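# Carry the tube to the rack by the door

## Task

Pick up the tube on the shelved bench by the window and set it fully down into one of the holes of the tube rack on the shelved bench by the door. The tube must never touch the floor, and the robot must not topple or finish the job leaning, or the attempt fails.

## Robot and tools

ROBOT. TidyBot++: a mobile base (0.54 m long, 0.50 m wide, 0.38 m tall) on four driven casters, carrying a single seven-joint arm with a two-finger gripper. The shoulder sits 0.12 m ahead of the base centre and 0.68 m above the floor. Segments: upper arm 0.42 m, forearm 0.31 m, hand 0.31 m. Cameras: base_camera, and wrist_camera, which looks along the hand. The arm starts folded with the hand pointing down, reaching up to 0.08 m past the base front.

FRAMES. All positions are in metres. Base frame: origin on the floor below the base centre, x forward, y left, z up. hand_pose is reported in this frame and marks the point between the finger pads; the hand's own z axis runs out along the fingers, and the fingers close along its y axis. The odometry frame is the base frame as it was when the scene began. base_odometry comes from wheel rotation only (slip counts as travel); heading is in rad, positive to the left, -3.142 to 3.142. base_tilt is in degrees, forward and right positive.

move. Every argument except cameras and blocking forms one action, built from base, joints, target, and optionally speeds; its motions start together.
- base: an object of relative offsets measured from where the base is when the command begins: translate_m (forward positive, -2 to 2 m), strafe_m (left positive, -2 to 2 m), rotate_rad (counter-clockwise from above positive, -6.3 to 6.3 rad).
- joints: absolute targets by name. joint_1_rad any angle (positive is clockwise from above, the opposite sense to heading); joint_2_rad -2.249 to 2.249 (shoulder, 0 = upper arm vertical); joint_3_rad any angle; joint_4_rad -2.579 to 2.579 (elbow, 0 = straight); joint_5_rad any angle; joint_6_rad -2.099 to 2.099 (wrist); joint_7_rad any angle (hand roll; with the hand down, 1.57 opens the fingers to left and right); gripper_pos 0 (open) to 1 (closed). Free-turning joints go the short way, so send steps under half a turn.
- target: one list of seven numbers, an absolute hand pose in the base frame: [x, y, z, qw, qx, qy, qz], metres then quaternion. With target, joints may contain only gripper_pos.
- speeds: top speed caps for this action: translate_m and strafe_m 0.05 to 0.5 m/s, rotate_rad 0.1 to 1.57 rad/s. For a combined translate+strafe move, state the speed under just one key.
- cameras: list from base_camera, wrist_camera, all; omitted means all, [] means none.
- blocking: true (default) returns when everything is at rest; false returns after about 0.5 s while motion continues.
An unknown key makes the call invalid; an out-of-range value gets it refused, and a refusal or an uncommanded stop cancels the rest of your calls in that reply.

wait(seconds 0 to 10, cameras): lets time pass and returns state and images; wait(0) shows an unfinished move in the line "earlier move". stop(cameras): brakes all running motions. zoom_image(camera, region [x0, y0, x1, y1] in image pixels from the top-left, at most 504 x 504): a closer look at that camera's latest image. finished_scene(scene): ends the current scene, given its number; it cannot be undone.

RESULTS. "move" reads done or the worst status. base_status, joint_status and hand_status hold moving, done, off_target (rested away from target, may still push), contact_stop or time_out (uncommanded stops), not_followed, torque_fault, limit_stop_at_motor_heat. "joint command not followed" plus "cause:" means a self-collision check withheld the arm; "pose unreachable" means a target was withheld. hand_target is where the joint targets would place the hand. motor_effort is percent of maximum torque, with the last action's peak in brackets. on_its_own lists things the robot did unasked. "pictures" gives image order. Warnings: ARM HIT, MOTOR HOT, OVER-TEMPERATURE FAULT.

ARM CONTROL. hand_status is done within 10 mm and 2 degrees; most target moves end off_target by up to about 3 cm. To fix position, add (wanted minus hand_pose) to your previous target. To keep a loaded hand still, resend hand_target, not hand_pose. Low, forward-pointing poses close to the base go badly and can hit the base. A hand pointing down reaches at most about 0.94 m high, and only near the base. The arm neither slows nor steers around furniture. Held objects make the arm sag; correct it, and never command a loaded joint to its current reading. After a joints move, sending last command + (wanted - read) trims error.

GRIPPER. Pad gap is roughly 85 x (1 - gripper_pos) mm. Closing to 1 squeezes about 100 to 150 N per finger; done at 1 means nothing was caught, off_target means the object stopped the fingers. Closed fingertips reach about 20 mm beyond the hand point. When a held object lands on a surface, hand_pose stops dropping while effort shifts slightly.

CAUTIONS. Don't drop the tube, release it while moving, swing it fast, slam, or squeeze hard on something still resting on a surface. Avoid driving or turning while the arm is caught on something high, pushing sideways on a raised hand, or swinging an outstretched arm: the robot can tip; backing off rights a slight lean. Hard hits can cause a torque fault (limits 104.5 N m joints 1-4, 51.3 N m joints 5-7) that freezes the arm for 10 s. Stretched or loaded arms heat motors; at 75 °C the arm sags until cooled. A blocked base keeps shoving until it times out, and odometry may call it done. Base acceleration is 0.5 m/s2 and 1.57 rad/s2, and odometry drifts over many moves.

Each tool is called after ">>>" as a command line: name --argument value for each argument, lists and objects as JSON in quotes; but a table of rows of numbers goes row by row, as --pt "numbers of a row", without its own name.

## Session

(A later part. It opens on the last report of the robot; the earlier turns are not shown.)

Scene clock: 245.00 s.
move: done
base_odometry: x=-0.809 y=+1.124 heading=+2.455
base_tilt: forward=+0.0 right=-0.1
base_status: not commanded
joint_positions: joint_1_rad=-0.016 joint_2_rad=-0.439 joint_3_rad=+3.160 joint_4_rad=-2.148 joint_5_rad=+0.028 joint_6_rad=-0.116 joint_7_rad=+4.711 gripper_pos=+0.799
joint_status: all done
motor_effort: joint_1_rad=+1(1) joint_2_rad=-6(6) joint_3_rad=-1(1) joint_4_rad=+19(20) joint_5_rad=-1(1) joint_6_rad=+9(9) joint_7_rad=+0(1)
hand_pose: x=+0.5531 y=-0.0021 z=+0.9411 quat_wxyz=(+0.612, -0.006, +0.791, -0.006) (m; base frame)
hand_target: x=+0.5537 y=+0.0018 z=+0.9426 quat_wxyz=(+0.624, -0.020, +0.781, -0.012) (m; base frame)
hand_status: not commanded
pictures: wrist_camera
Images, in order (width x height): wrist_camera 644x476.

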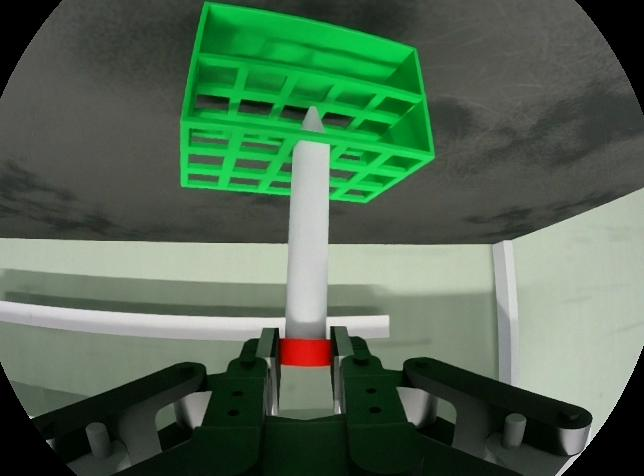

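>>> move --base '{"translate_m": 0.0015}' --joints '{"joint_4_rad": -2.206, "joint_6_rad": -0.030}' --speeds '{"translate_m": 0.05}' --cameras '["wrist_camera"]'

>>> zoom_image --camera "wrist_camera" --region '[260, 80, 365, 185]'

Scene clock: 258.73 s.
move: done
base_odometry: x=-0.811 y=+1.125 heading=+2.455
base_tilt: forward=+0.0 right=-0.1
base_status: done
joint_positions: joint_1_rad=-0.016 joint_2_rad=-0.439 joint_3_rad=+3.160 joint_4_rad=-2.181 joint_5_rad=+0.028 joint_6_rad=-0.088 joint_7_rad=+4.711 gripper_pos=+0.799
joint_status: all done
motor_effort: joint_1_rad=+0(1) joint_2_rad=-5(8) joint_3_rad=+0(1) joint_4_rad=+20(20) joint_5_rad=+0(1) joint_6_rad=+9(9) joint_7_rad=+0(1)
hand_pose: x=+0.5511 y=-0.0018 z=+0.9295 quat_wxyz=(+0.610, -0.007, +0.792, -0.006) (m; base frame)
hand_target: x=+0.5517 y=+0.0016 z=+0.9321 quat_wxyz=(+0.623, -0.020, +0.782, -0.013) (m; base frame)
hand_status: not commanded
pictures: wrist_camera
Images, in order (width x height): wrist_camera 644x476.

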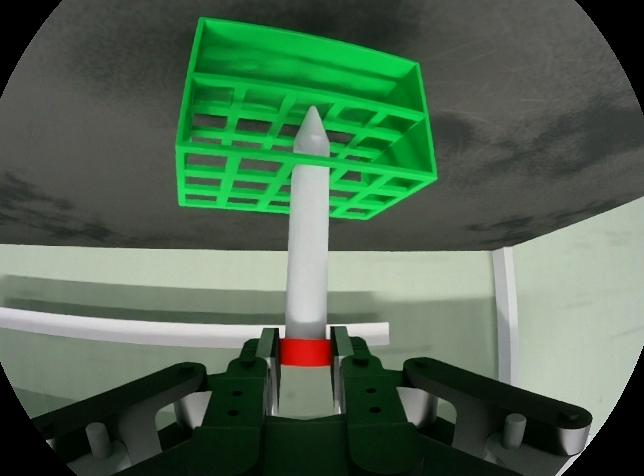

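Scaled by 4.800.

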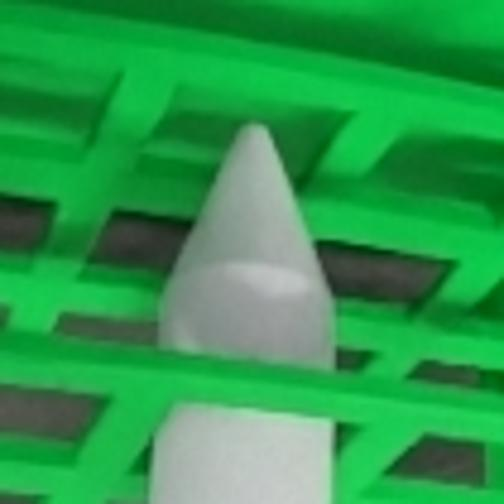

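>>> move --base '{"translate_m": 0.0015}' --joints '{"joint_4_rad": -2.238, "joint_6_rad": 0.002}' --speeds '{"translate_m": 0.05}' --cameras '["wrist_camera"]'

>>> zoom_image --camera "wrist_camera" --region '[260, 80, 365, 185]'

Scene clock: 260.70 s.
move: done
base_odometry: x=-0.812 y=+1.126 heading=+2.455
base_tilt: forward=+0.0 right=-0.1
base_status: done
joint_positions: joint_1_rad=-0.016 joint_2_rad=-0.439 joint_3_rad=+3.160 joint_4_rad=-2.213 joint_5_rad=+0.028 joint_6_rad=-0.056 joint_7_rad=+4.711 gripper_pos=+0.799
joint_status: all done
motor_effort: joint_1_rad=+0(1) joint_2_rad=-5(8) joint_3_rad=+0(1) joint_4_rad=+20(20) joint_5_rad=-1(1) joint_6_rad=+9(9) joint_7_rad=+0(1)
hand_pose: x=+0.5490 y=-0.0014 z=+0.9194 quat_wxyz=(+0.610, -0.007, +0.793, -0.006) (m; base frame)
hand_target: x=+0.5496 y=+0.0013 z=+0.9222 quat_wxyz=(+0.623, -0.019, +0.782, -0.013) (m; base frame)
hand_status: not commanded
pictures: wrist_camera
Images, in order (width x height): wrist_camera 644x476.

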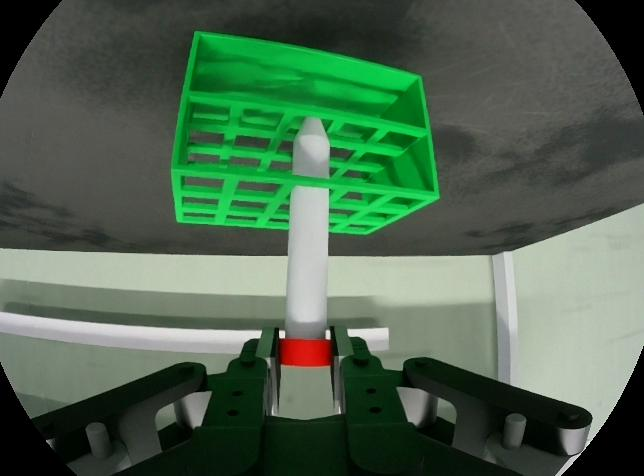

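Scaled by 4.800.

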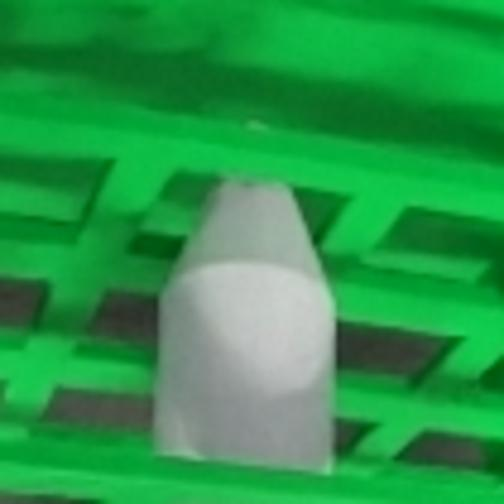

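>>> move --base '{"translate_m": 0.0015}' --joints '{"joint_4_rad": -2.270, "joint_6_rad": 0.034}' --speeds '{"translate_m": 0.05}' --cameras '["wrist_camera"]'

>>> zoom_image --camera "wrist_camera" --region '[250, 80, 375, 205]'

Scene clock: 262.07 s.
move: done
base_odometry: x=-0.813 y=+1.127 heading=+2.455
base_tilt: forward=+0.0 right=+0.0
base_status: done
joint_positions: joint_1_rad=-0.016 joint_2_rad=-0.439 joint_3_rad=+3.160 joint_4_rad=-2.245 joint_5_rad=+0.028 joint_6_rad=-0.024 joint_7_rad=+4.711 gripper_pos=+0.799
joint_status: all done
motor_effort: joint_1_rad=+1(1) joint_2_rad=-5(8) joint_3_rad=+0(1) joint_4_rad=+18(20) joint_5_rad=+1(1) joint_6_rad=+8(9) joint_7_rad=+0(1)
hand_pose: x=+0.5469 y=-0.0010 z=+0.9100 quat_wxyz=(+0.610, -0.007, +0.792, -0.005) (m; base frame)
hand_target: x=+0.5472 y=+0.0011 z=+0.9125 quat_wxyz=(+0.623, -0.019, +0.782, -0.014) (m; base frame)
hand_status: not commanded
pictures: wrist_camera
Images, in order (width x height): wrist_camera 644x476.

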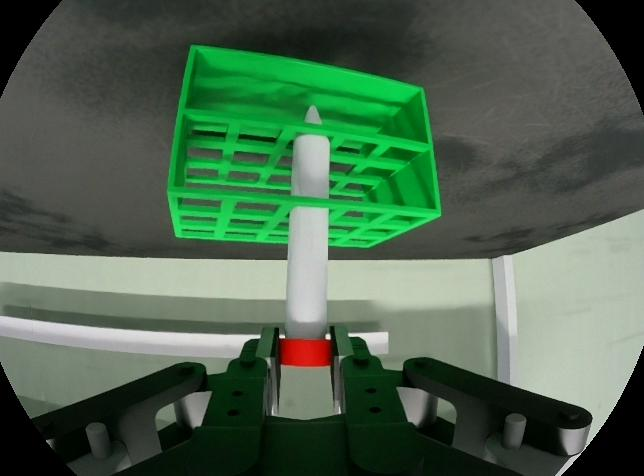

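Scaled by 4.032.

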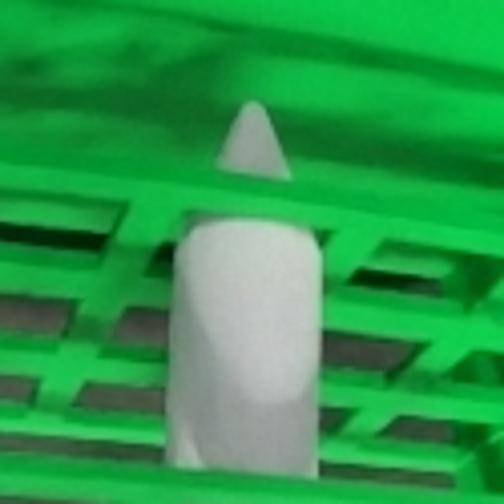

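>>> move --base '{"translate_m": 0.0015}' --joints '{"joint_4_rad": -2.298, "joint_6_rad": 0.062}' --speeds '{"translate_m": 0.05}' --cameras '["wrist_camera"]'

>>> zoom_image --camera "wrist_camera" --region '[250, 80, 375, 205]'

Scene clock: 263.73 s.
move: done
base_odometry: x=-0.814 y=+1.128 heading=+2.455
base_tilt: forward=-0.1 right=-0.1
base_status: done
joint_positions: joint_1_rad=-0.016 joint_2_rad=-0.440 joint_3_rad=+3.160 joint_4_rad=-2.264 joint_5_rad=+0.028 joint_6_rad=+0.013 joint_7_rad=+4.712 gripper_pos=+0.799
joint_status: all done
motor_effort: joint_1_rad=+0(1) joint_2_rad=-4(7) joint_3_rad=+0(1) joint_4_rad=+18(20) joint_5_rad=-1(1) joint_6_rad=+8(9) joint_7_rad=+0(1)
hand_pose: x=+0.5467 y=-0.0007 z=+0.9094 quat_wxyz=(+0.617, -0.008, +0.787, -0.005) (m; base frame)
hand_target: x=+0.5448 y=+0.0008 z=+0.9040 quat_wxyz=(+0.623, -0.019, +0.782, -0.014) (m; base frame)
hand_status: not commanded
pictures: wrist_camera
Images, in order (width x height): wrist_camera 644x476.

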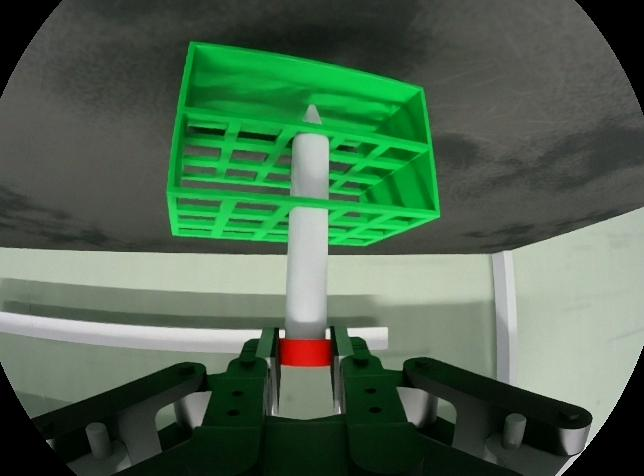

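Scaled by 4.032.

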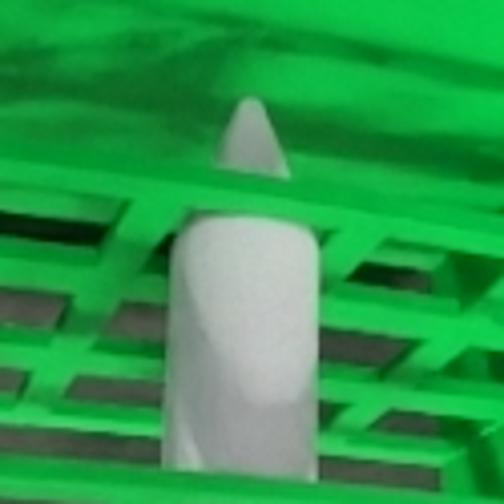

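>>> zoom_image --camera "wrist_camera" --region '[240, 185, 370, 250]'

>>> zoom_image --camera "wrist_camera" --region '[240, 110, 380, 180]'

Scaled by 3.877.

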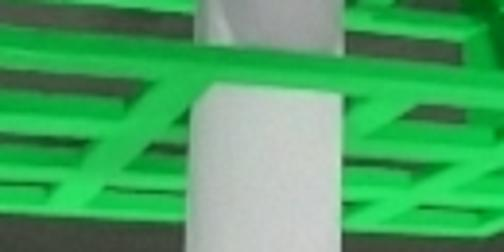

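Scaled by 3.600.

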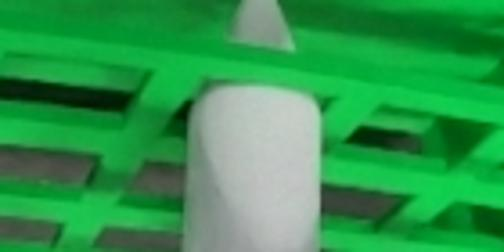

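>>> move --cameras '["wrist_camera"]'

>>> zoom_image --camera "wrist_camera" --region '[250, 80, 375, 205]'

Scene clock: 267.47 s.
base_odometry: x=-0.814 y=+1.128 heading=+2.455
base_tilt: forward=+0.0 right=+0.0
base_status: done
joint_positions: joint_1_rad=-0.016 joint_2_rad=-0.440 joint_3_rad=+3.160 joint_4_rad=-2.264 joint_5_rad=+0.028 joint_6_rad=+0.013 joint_7_rad=+4.712 gripper_pos=+0.799
joint_status: all done
motor_effort: joint_1_rad=+0(1) joint_2_rad=-4(7) joint_3_rad=+0(1) joint_4_rad=+18(20) joint_5_rad=+0(1) joint_6_rad=+8(9) joint_7_rad=+0(1)
hand_pose: x=+0.5467 y=-0.0007 z=+0.9094 quat_wxyz=(+0.617, -0.008, +0.787, -0.005) (m; base frame)
hand_target: x=+0.5448 y=+0.0008 z=+0.9040 quat_wxyz=(+0.623, -0.019, +0.782, -0.014) (m; base frame)
hand_status: not commanded
pictures: wrist_camera
Images, in order (width x height): wrist_camera 644x476.

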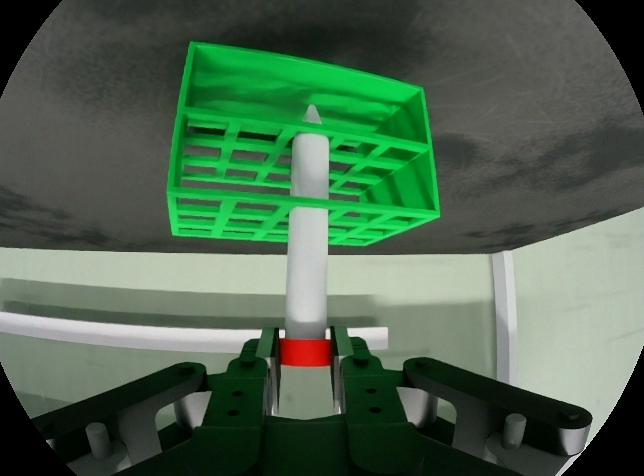

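Scaled by 4.032.

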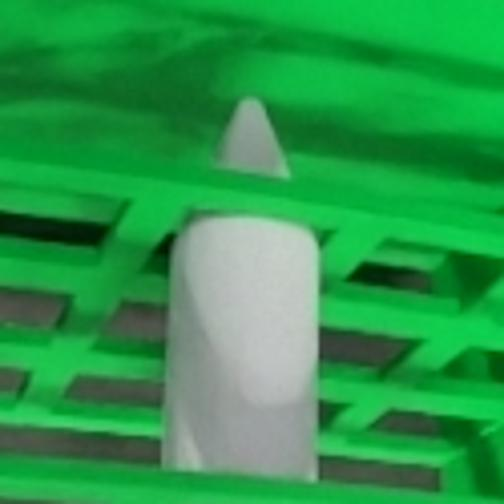

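>>> zoom_image --camera "wrist_camera" --region '[278, 95, 348, 165]'

Scaled by 7.200.

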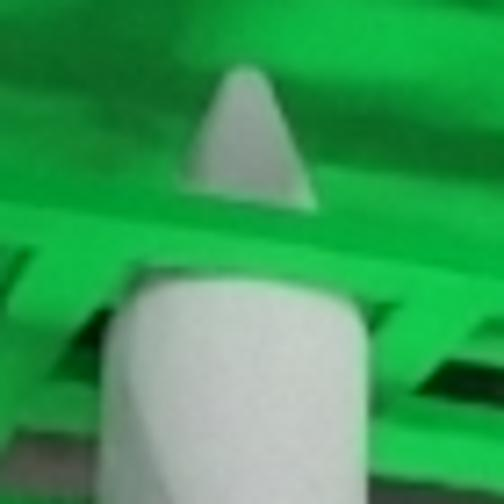

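>>> zoom_image --camera "wrist_camera" --region '[270, 180, 350, 260]'

>>> zoom_image --camera "wrist_camera" --region '[270, 120, 350, 200]'

>>> zoom_image --camera "wrist_camera" --region '[266, 270, 346, 350]'

Scaled by 6.300.

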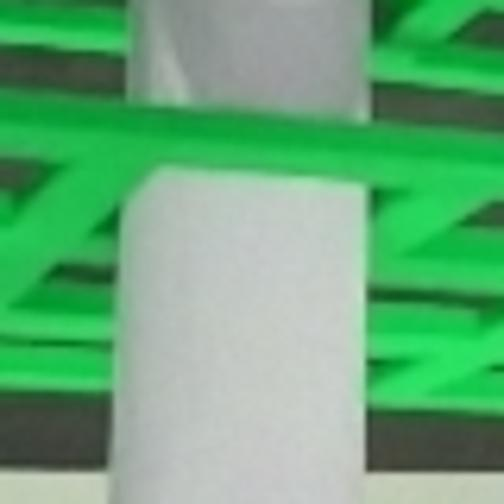

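Scaled by 6.300.

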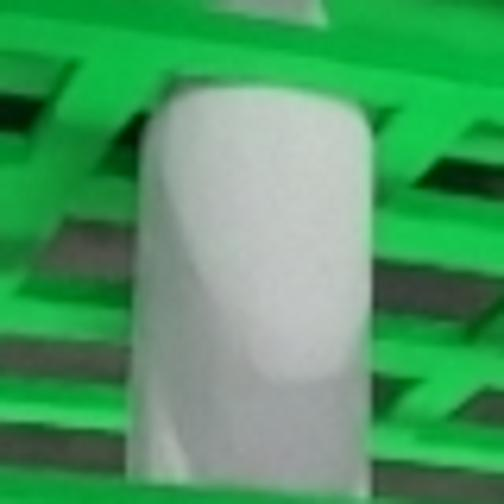

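Scaled by 6.300.

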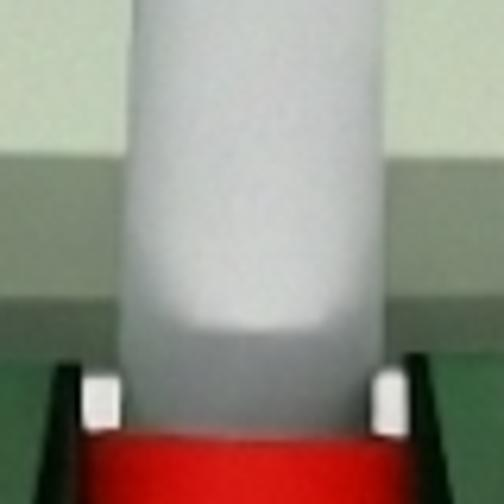

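>>> zoom_image --camera "wrist_camera" --region '[280, 118, 320, 158]'

>>> zoom_image --camera "wrist_camera" --region '[312, 118, 352, 158]'

Scaled by 12.600.

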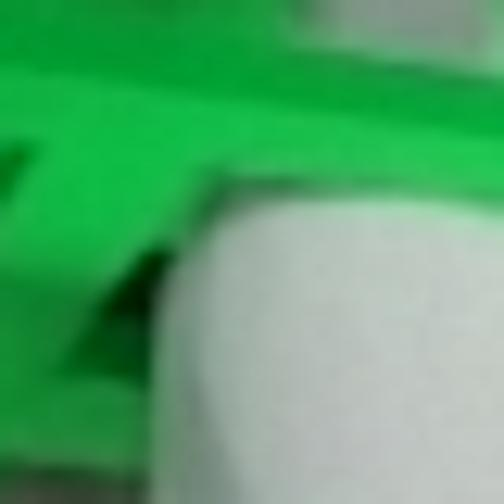

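Scaled by 12.600.

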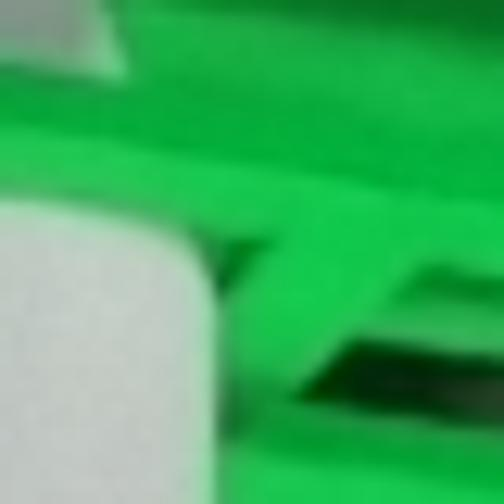

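>>> move --base '{"translate_m": 0.0015}' --speeds '{"translate_m": 0.05}' --cameras '["wrist_camera"]'

>>> zoom_image --camera "wrist_camera" --region '[278, 95, 348, 165]'

Scene clock: 311.10 s.
move: done
base_odometry: x=-0.816 y=+1.129 heading=+2.455
base_tilt: forward=+0.0 right=-0.1
base_status: done
joint_positions: joint_1_rad=-0.016 joint_2_rad=-0.440 joint_3_rad=+3.160 joint_4_rad=-2.265 joint_5_rad=+0.028 joint_6_rad=+0.014 joint_7_rad=+4.712 gripper_pos=+0.799
joint_status: not commanded
motor_effort: joint_1_rad=+0(1) joint_2_rad=-5(6) joint_3_rad=+0(1) joint_4_rad=+18(19) joint_5_rad=+0(1) joint_6_rad=+8(9) joint_7_rad=+0(1)
hand_pose: x=+0.5466 y=-0.0007 z=+0.9094 quat_wxyz=(+0.617, -0.008, +0.787, -0.005) (m; base frame)
hand_target: x=+0.5448 y=+0.0008 z=+0.9040 quat_wxyz=(+0.623, -0.019, +0.782, -0.014) (m; base frame)
hand_status: not commanded
pictures: wrist_camera
Images, in order (width x height): wrist_camera 644x476.

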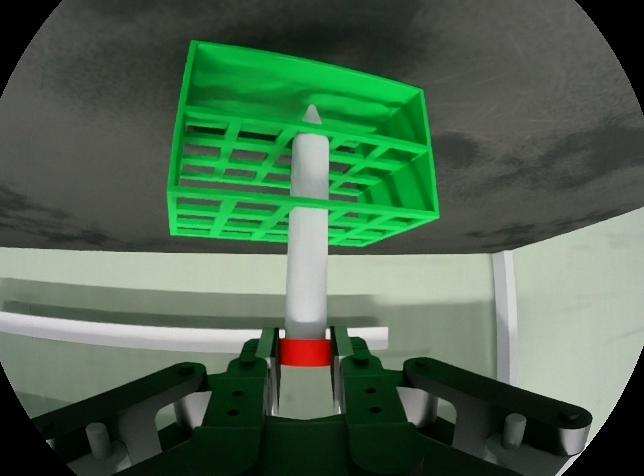

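Scaled by 7.200.

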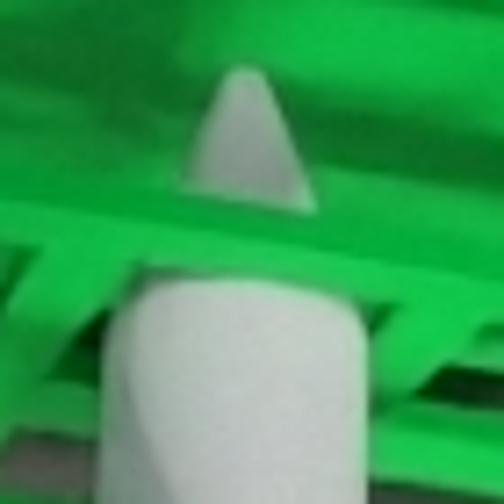

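>>> move --joints '{"joint_4_rad": -2.310, "joint_6_rad": 0.066}' --cameras '["wrist_camera"]'

>>> zoom_image --camera "wrist_camera" --region '[278, 95, 348, 165]'

Scene clock: 313.13 s.
move: done
base_odometry: x=-0.816 y=+1.129 heading=+2.455
base_tilt: forward=+0.0 right=-0.1
base_status: not commanded
joint_positions: joint_1_rad=-0.016 joint_2_rad=-0.440 joint_3_rad=+3.160 joint_4_rad=-2.270 joint_5_rad=+0.028 joint_6_rad=+0.024 joint_7_rad=+4.713 gripper_pos=+0.799
joint_status: all done
motor_effort: joint_1_rad=+1(1) joint_2_rad=-4(4) joint_3_rad=+0(1) joint_4_rad=+17(18) joint_5_rad=+0(1) joint_6_rad=+7(8) joint_7_rad=+0(1)
hand_pose: x=+0.5465 y=-0.0006 z=+0.9091 quat_wxyz=(+0.619, -0.008, +0.785, -0.005) (m; base frame)
hand_target: x=+0.5432 y=+0.0008 z=+0.8979 quat_wxyz=(+0.620, -0.019, +0.784, -0.014) (m; base frame)
hand_status: not commanded
pictures: wrist_camera
Images, in order (width x height): wrist_camera 644x476.

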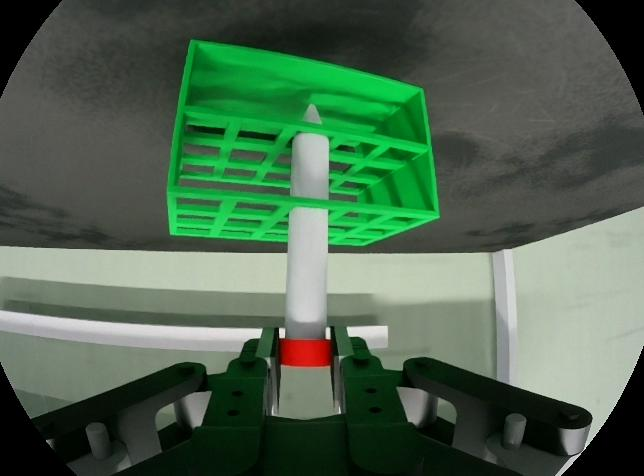

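Scaled by 7.200.

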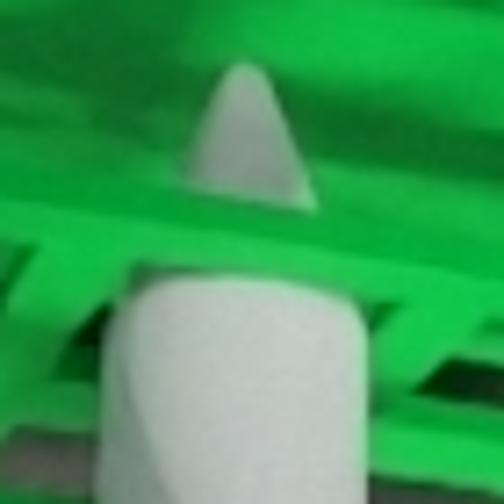

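>>> zoom_image --camera "wrist_camera" --region '[240, 100, 390, 220]'

Scaled by 3.360.

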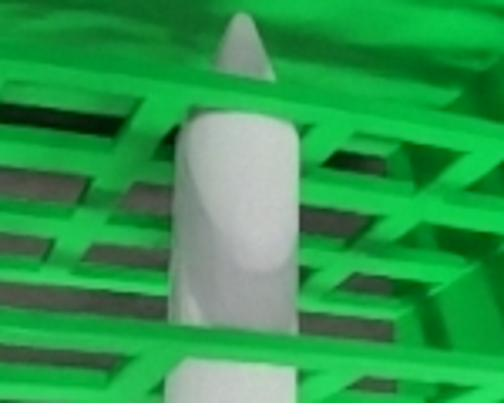

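>>> zoom_image --camera "wrist_camera" --region '[160, 30, 220, 90]'

>>> zoom_image --camera "wrist_camera" --region '[155, 180, 215, 240]'

>>> zoom_image --camera "wrist_camera" --region '[395, 70, 455, 130]'

>>> zoom_image --camera "wrist_camera" --region '[395, 180, 455, 240]'

Scaled by 8.400.

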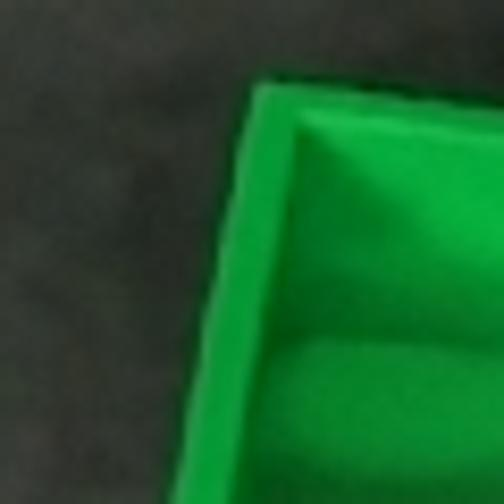

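Scaled by 8.400.

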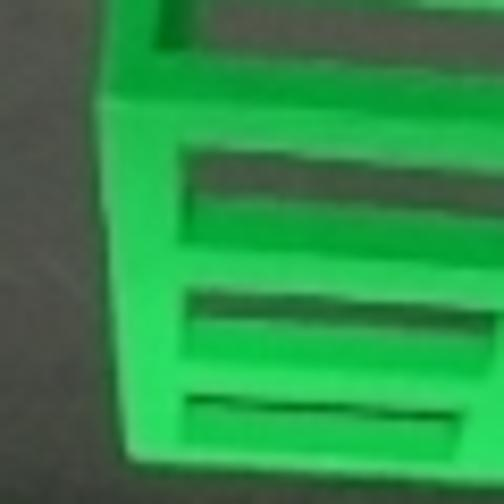

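Scaled by 8.400.

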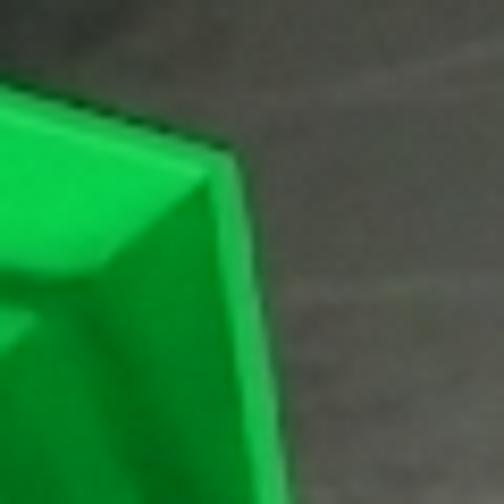

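Scaled by 8.400.

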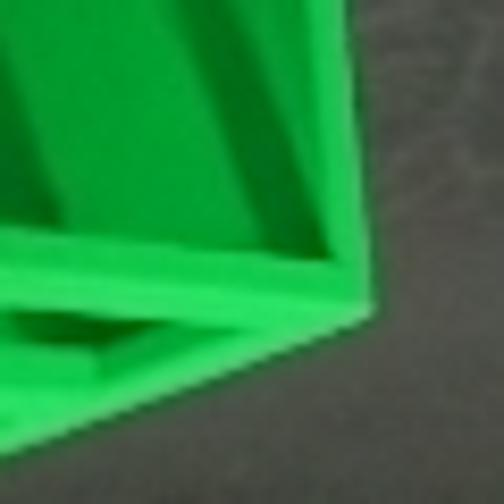

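>>> zoom_image --camera "wrist_camera" --region '[470, 240, 550, 320]'

>>> zoom_image --camera "wrist_camera" --region '[470, 320, 550, 400]'

>>> zoom_image --camera "wrist_camera" --region '[340, 290, 420, 370]'

Scaled by 6.300.

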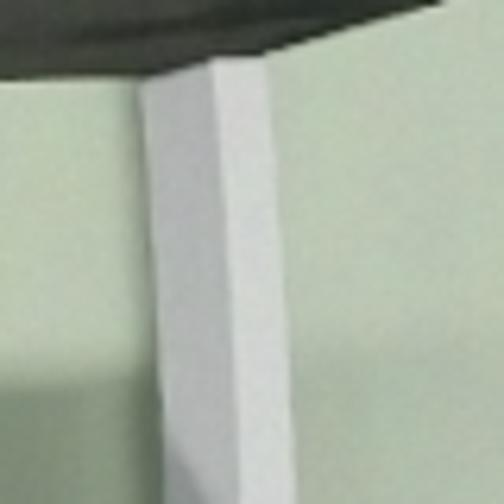

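Scaled by 6.300.

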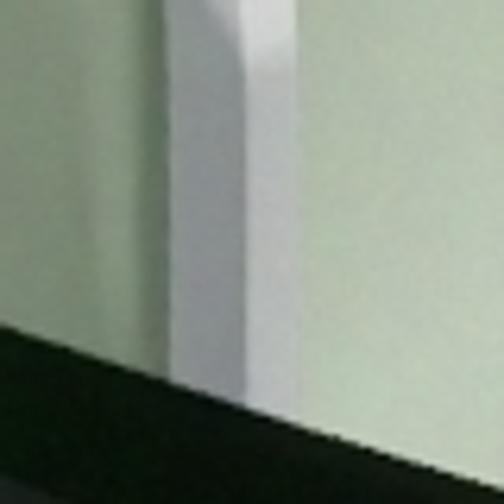

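Scaled by 6.300.

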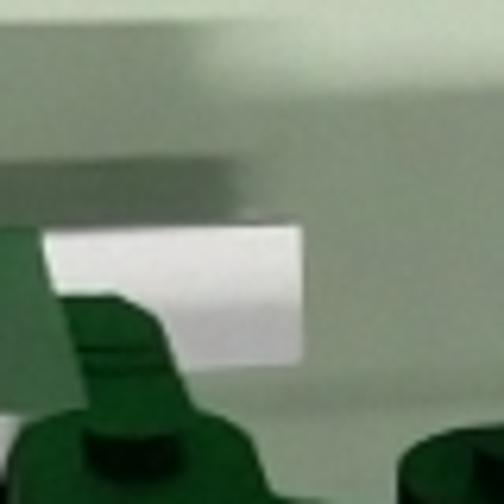

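>>> move --joints '{"joint_4_rad": -2.240, "joint_6_rad": -0.036}' --cameras '[]'

>>> move --joints '{"joint_7_rad": -1.455}' --base '{"strafe_m": 0.0015}' --speeds '{"strafe_m": 0.05}' --cameras '["wrist_camera"]'

Scene clock: 345.73 s.
move: done
base_odometry: x=-0.816 y=+1.129 heading=+2.455
base_tilt: forward=+0.0 right=+0.0
base_status: not commanded
joint_positions: joint_1_rad=-0.016 joint_2_rad=-0.440 joint_3_rad=+3.160 joint_4_rad=-2.248 joint_5_rad=+0.028 joint_6_rad=-0.018 joint_7_rad=+4.713 gripper_pos=+0.799
joint_status: all done
motor_effort: joint_1_rad=-1(1) joint_2_rad=-5(5) joint_3_rad=-1(1) joint_4_rad=+20(20) joint_5_rad=+0(1) joint_6_rad=+9(9) joint_7_rad=+0(1)
hand_pose: x=+0.5467 y=-0.0010 z=+0.9098 quat_wxyz=(+0.611, -0.008, +0.791, -0.006) (m; base frame)
hand_target: x=+0.5465 y=+0.0017 z=+0.9095 quat_wxyz=(+0.607, -0.020, +0.794, -0.012) (m; base frame)
hand_status: not commanded
pictures: none
No camera images: "cameras" was empty.

Scene clock: 346.30 s.
move: done
base_odometry: x=-0.816 y=+1.128 heading=+2.454
base_tilt: forward=+0.0 right=+0.0
base_status: done
joint_positions: joint_1_rad=-0.016 joint_2_rad=-0.440 joint_3_rad=+3.160 joint_4_rad=-2.248 joint_5_rad=+0.028 joint_6_rad=-0.018 joint_7_rad=+4.753 gripper_pos=+0.799
joint_status: all done
motor_effort: joint_1_rad=+1(2) joint_2_rad=-5(6) joint_3_rad=+1(3) joint_4_rad=+20(20) joint_5_rad=+0(1) joint_6_rad=+9(9) joint_7_rad=-1(1)
hand_pose: x=+0.5467 y=-0.0008 z=+0.9098 quat_wxyz=(+0.611, -0.024, +0.791, -0.018) (m; base frame)
hand_target: x=+0.5465 y=+0.0017 z=+0.9095 quat_wxyz=(+0.607, -0.034, +0.794, -0.023) (m; base frame)
hand_status: not commanded
pictures: wrist_camera
Images, in order (width x height): wrist_camera 644x476.

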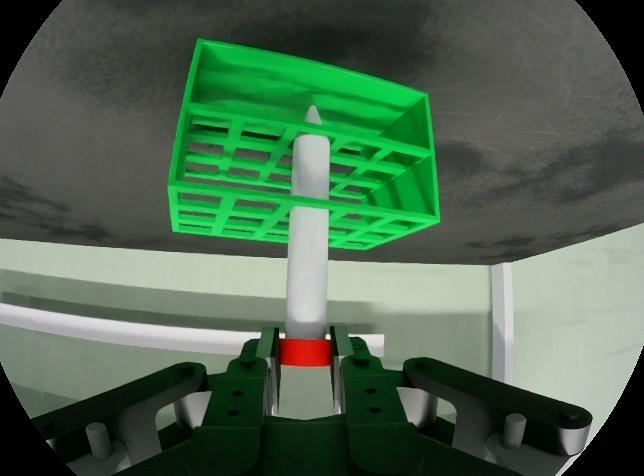

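>>> zoom_image --camera "wrist_camera" --region '[240, 90, 390, 240]'

>>> zoom_image --camera "wrist_camera" --region '[278, 95, 348, 165]'

>>> zoom_image --camera "wrist_camera" --region '[275, 175, 345, 245]'

Scaled by 3.360.

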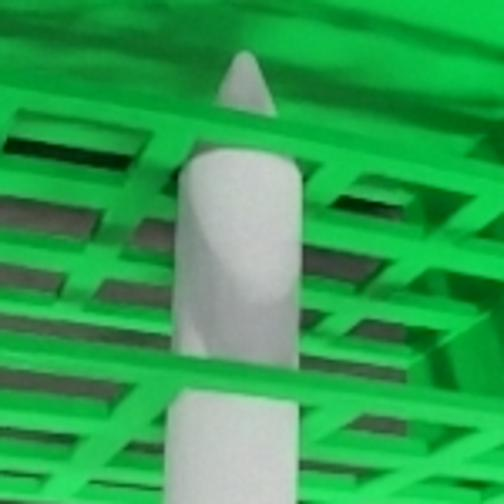

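Scaled by 7.200.

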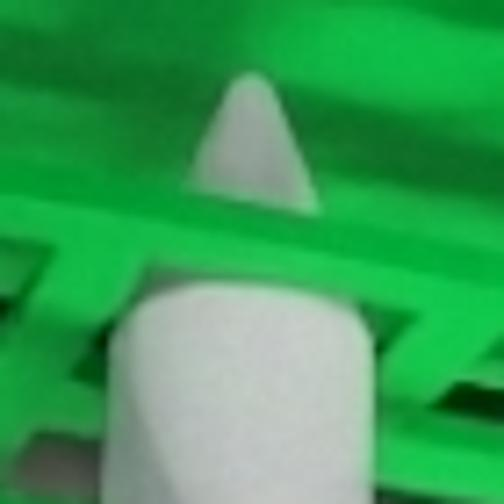

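Scaled by 7.200.

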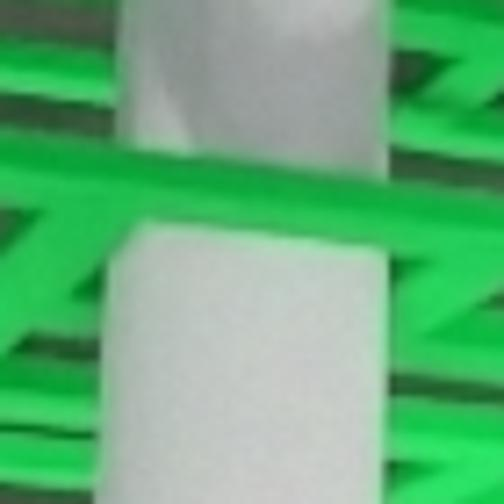

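>>> zoom_image --camera "wrist_camera" --region '[165, 25, 225, 85]'

>>> zoom_image --camera "wrist_camera" --region '[155, 170, 215, 230]'

>>> zoom_image --camera "wrist_camera" --region '[395, 75, 455, 135]'

>>> zoom_image --camera "wrist_camera" --region '[395, 185, 455, 245]'

Scaled by 8.400.

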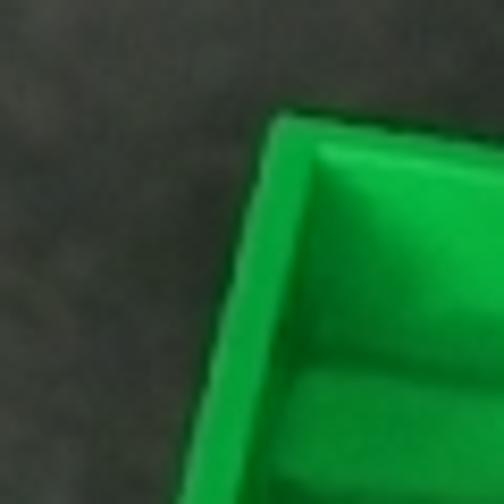

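Scaled by 8.400.

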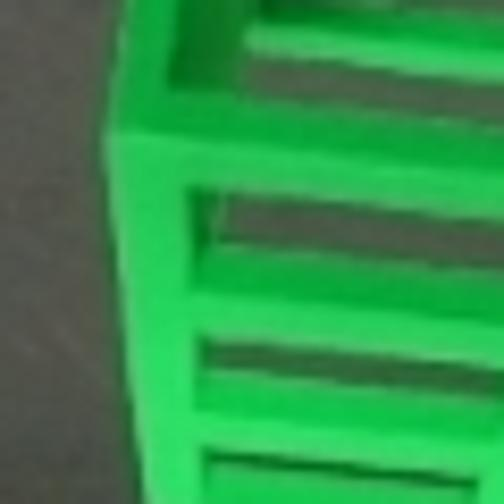

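Scaled by 8.400.

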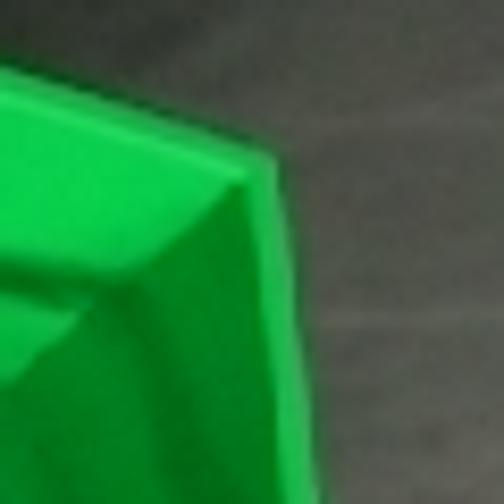

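Scaled by 8.400.

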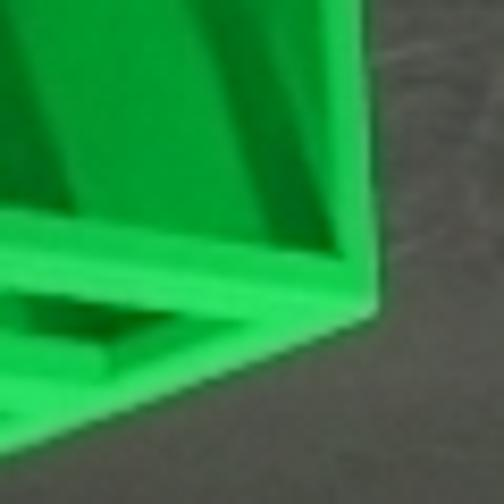

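>>> move --joints '{"joint_4_rad": -2.288, "joint_6_rad": 0.060}' --cameras '["wrist_camera"]'

>>> zoom_image --camera "wrist_camera" --region '[278, 95, 348, 165]'

Scene clock: 378.23 s.
move: done
base_odometry: x=-0.816 y=+1.128 heading=+2.454
base_tilt: forward=+0.0 right=-0.1
base_status: not commanded
joint_positions: joint_1_rad=-0.016 joint_2_rad=-0.440 joint_3_rad=+3.160 joint_4_rad=-2.269 joint_5_rad=+0.028 joint_6_rad=+0.024 joint_7_rad=+4.753 gripper_pos=+0.799
joint_status: all done
motor_effort: joint_1_rad=+0(1) joint_2_rad=-4(5) joint_3_rad=-1(1) joint_4_rad=+19(20) joint_5_rad=+0(1) joint_6_rad=+8(9) joint_7_rad=+0(1)
hand_pose: x=+0.5467 y=-0.0004 z=+0.9099 quat_wxyz=(+0.619, -0.024, +0.785, -0.018) (m; base frame)
hand_target: x=+0.5463 y=+0.0008 z=+0.9094 quat_wxyz=(+0.626, -0.032, +0.779, -0.025) (m; base frame)
hand_status: not commanded
pictures: wrist_camera
Images, in order (width x height): wrist_camera 644x476.

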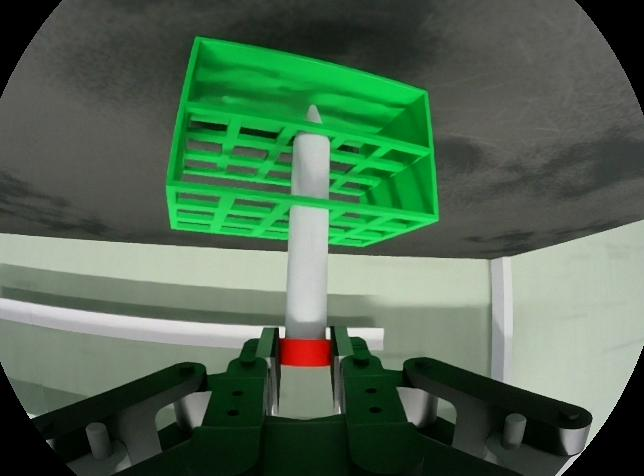

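Scaled by 7.200.

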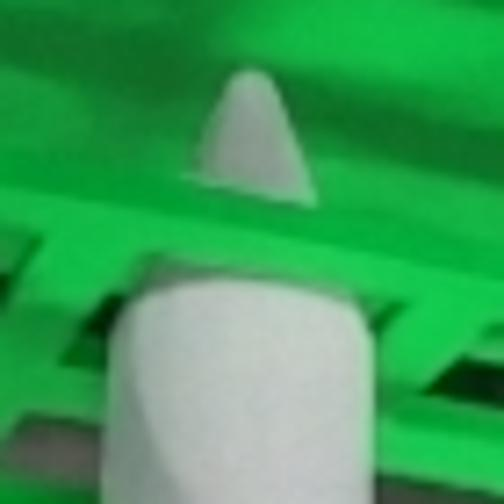

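>>> move --joints '{"joint_4_rad": -2.300, "joint_6_rad": 0.064}' --base '{"translate_m": 0.0015}' --speeds '{"translate_m": 0.05}' --cameras '["wrist_camera"]'

>>> zoom_image --camera "wrist_camera" --region '[278, 95, 348, 165]'

Scene clock: 380.17 s.
move: done
base_odometry: x=-0.818 y=+1.129 heading=+2.454
base_tilt: forward=+0.0 right=+0.0
base_status: done
joint_positions: joint_1_rad=-0.016 joint_2_rad=-0.440 joint_3_rad=+3.160 joint_4_rad=-2.273 joint_5_rad=+0.028 joint_6_rad=+0.025 joint_7_rad=+4.753 gripper_pos=+0.799
joint_status: all done
motor_effort: joint_1_rad=+0(1) joint_2_rad=-5(7) joint_3_rad=+0(1) joint_4_rad=+19(20) joint_5_rad=+0(1) joint_6_rad=+9(9) joint_7_rad=+1(1)
hand_pose: x=+0.5461 y=-0.0004 z=+0.9077 quat_wxyz=(+0.618, -0.024, +0.786, -0.018) (m; base frame)
hand_target: x=+0.5447 y=+0.0008 z=+0.9034 quat_wxyz=(+0.623, -0.033, +0.781, -0.025) (m; base frame)
hand_status: not commanded
pictures: wrist_camera
Images, in order (width x height): wrist_camera 644x476.

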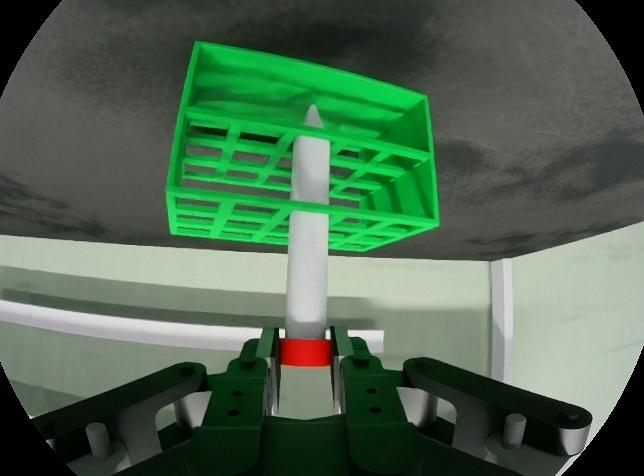

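Scaled by 7.200.

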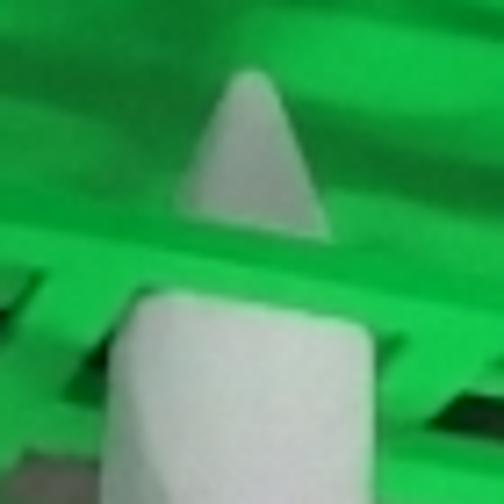

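>>> move --joints '{"joint_4_rad": -2.322, "joint_6_rad": 0.088}' --base '{"translate_m": 0.002}' --speeds '{"translate_m": 0.05}' --cameras '["wrist_camera"]'

>>> zoom_image --camera "wrist_camera" --region '[268, 85, 358, 175]'

Scene clock: 382.03 s.
move: done
base_odometry: x=-0.819 y=+1.130 heading=+2.454
base_tilt: forward=+0.0 right=-0.1
base_status: done
joint_positions: joint_1_rad=-0.016 joint_2_rad=-0.440 joint_3_rad=+3.160 joint_4_rad=-2.293 joint_5_rad=+0.028 joint_6_rad=+0.042 joint_7_rad=+4.753 gripper_pos=+0.799
joint_status: all done
motor_effort: joint_1_rad=+1(1) joint_2_rad=-5(7) joint_3_rad=-1(1) joint_4_rad=+19(20) joint_5_rad=+0(1) joint_6_rad=+9(9) joint_7_rad=+0(1)
hand_pose: x=+0.5441 y=-0.0002 z=+0.9008 quat_wxyz=(+0.617, -0.024, +0.786, -0.018) (m; base frame)
hand_target: x=+0.5427 y=+0.0006 z=+0.8974 quat_wxyz=(+0.623, -0.032, +0.781, -0.025) (m; base frame)
hand_status: not commanded
pictures: wrist_camera
Images, in order (width x height): wrist_camera 644x476.

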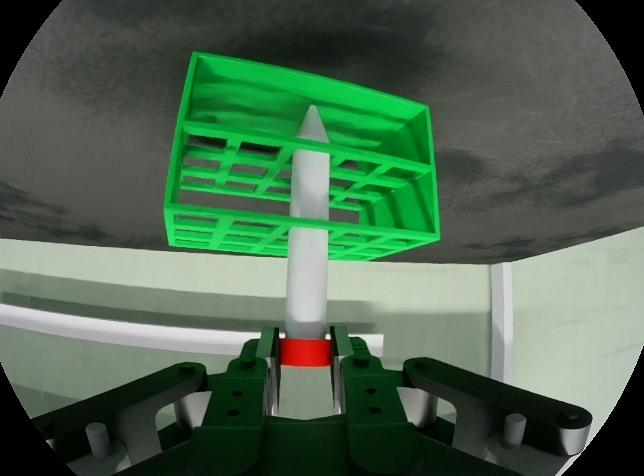

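Scaled by 5.600.

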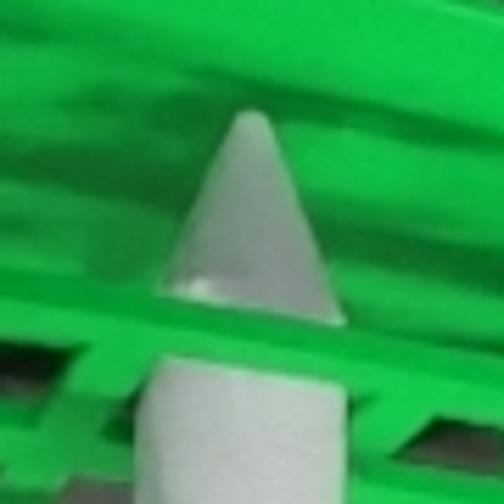

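>>> move --joints '{"joint_4_rad": -2.340, "joint_6_rad": 0.107}' --base '{"translate_m": 0.002}' --speeds '{"translate_m": 0.05}' --cameras '["wrist_camera"]'

>>> zoom_image --camera "wrist_camera" --region '[258, 65, 368, 175]'

Scene clock: 383.50 s.
move: done
base_odometry: x=-0.821 y=+1.131 heading=+2.454
base_tilt: forward=+0.0 right=-0.1
base_status: done
joint_positions: joint_1_rad=-0.016 joint_2_rad=-0.441 joint_3_rad=+3.160 joint_4_rad=-2.311 joint_5_rad=+0.028 joint_6_rad=+0.057 joint_7_rad=+4.753 gripper_pos=+0.799
joint_status: all done
motor_effort: joint_1_rad=+0(1) joint_2_rad=-4(8) joint_3_rad=+0(1) joint_4_rad=+18(20) joint_5_rad=+0(1) joint_6_rad=+8(9) joint_7_rad=+0(1)
hand_pose: x=+0.5423 y=+0.0000 z=+0.8949 quat_wxyz=(+0.616, -0.025, +0.787, -0.017) (m; base frame)
hand_target: x=+0.5410 y=+0.0005 z=+0.8923 quat_wxyz=(+0.624, -0.032, +0.781, -0.025) (m; base frame)
hand_status: not commanded
pictures: wrist_camera
Images, in order (width x height): wrist_camera 644x476.

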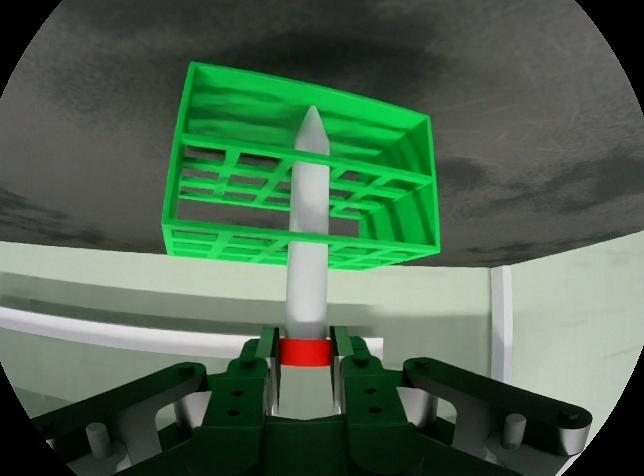

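Scaled by 4.582.

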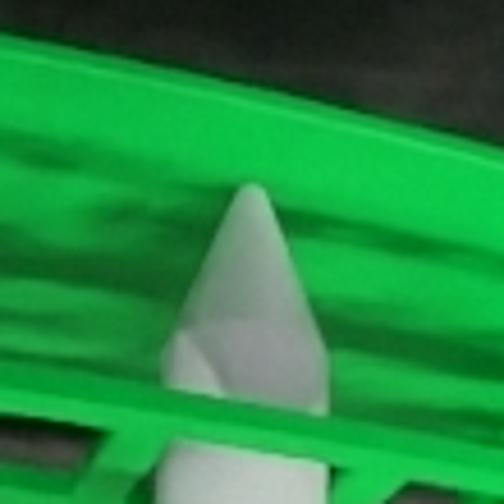

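>>> move --joints '{"joint_4_rad": -2.350, "joint_6_rad": 0.117}' --base '{"translate_m": 0.001}' --speeds '{"translate_m": 0.05}' --cameras '["wrist_camera"]'

>>> zoom_image --camera "wrist_camera" --region '[278, 75, 348, 145]'

Scene clock: 386.50 s.
move: done
base_odometry: x=-0.822 y=+1.132 heading=+2.454
base_tilt: forward=+0.0 right=-0.1
base_status: done
joint_positions: joint_1_rad=-0.016 joint_2_rad=-0.441 joint_3_rad=+3.160 joint_4_rad=-2.317 joint_5_rad=+0.028 joint_6_rad=+0.069 joint_7_rad=+4.753 gripper_pos=+0.799
joint_status: all done
motor_effort: joint_1_rad=+0(1) joint_2_rad=-4(5) joint_3_rad=+0(1) joint_4_rad=+18(19) joint_5_rad=-1(1) joint_6_rad=+8(9) joint_7_rad=+0(1)
hand_pose: x=+0.5420 y=+0.0001 z=+0.8947 quat_wxyz=(+0.618, -0.025, +0.785, -0.017) (m; base frame)
hand_target: x=+0.5400 y=+0.0004 z=+0.8893 quat_wxyz=(+0.624, -0.032, +0.781, -0.025) (m; base frame)
hand_status: not commanded
pictures: wrist_camera
Images, in order (width x height): wrist_camera 644x476.

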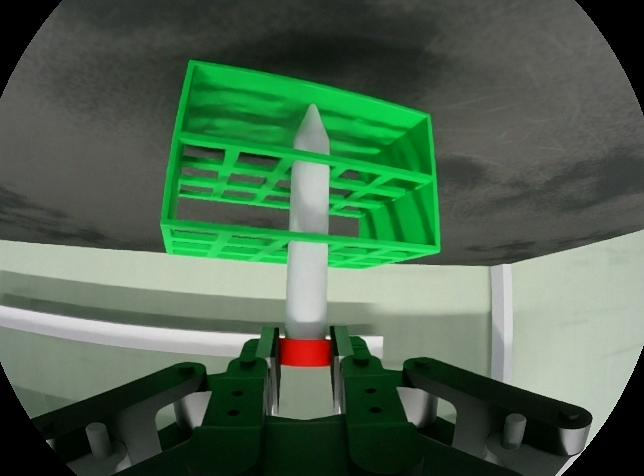

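Scaled by 7.200.

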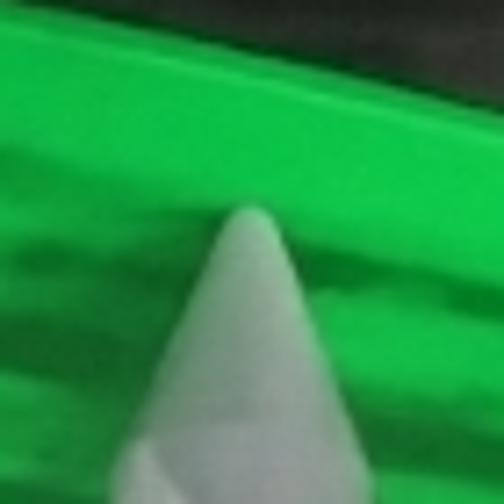

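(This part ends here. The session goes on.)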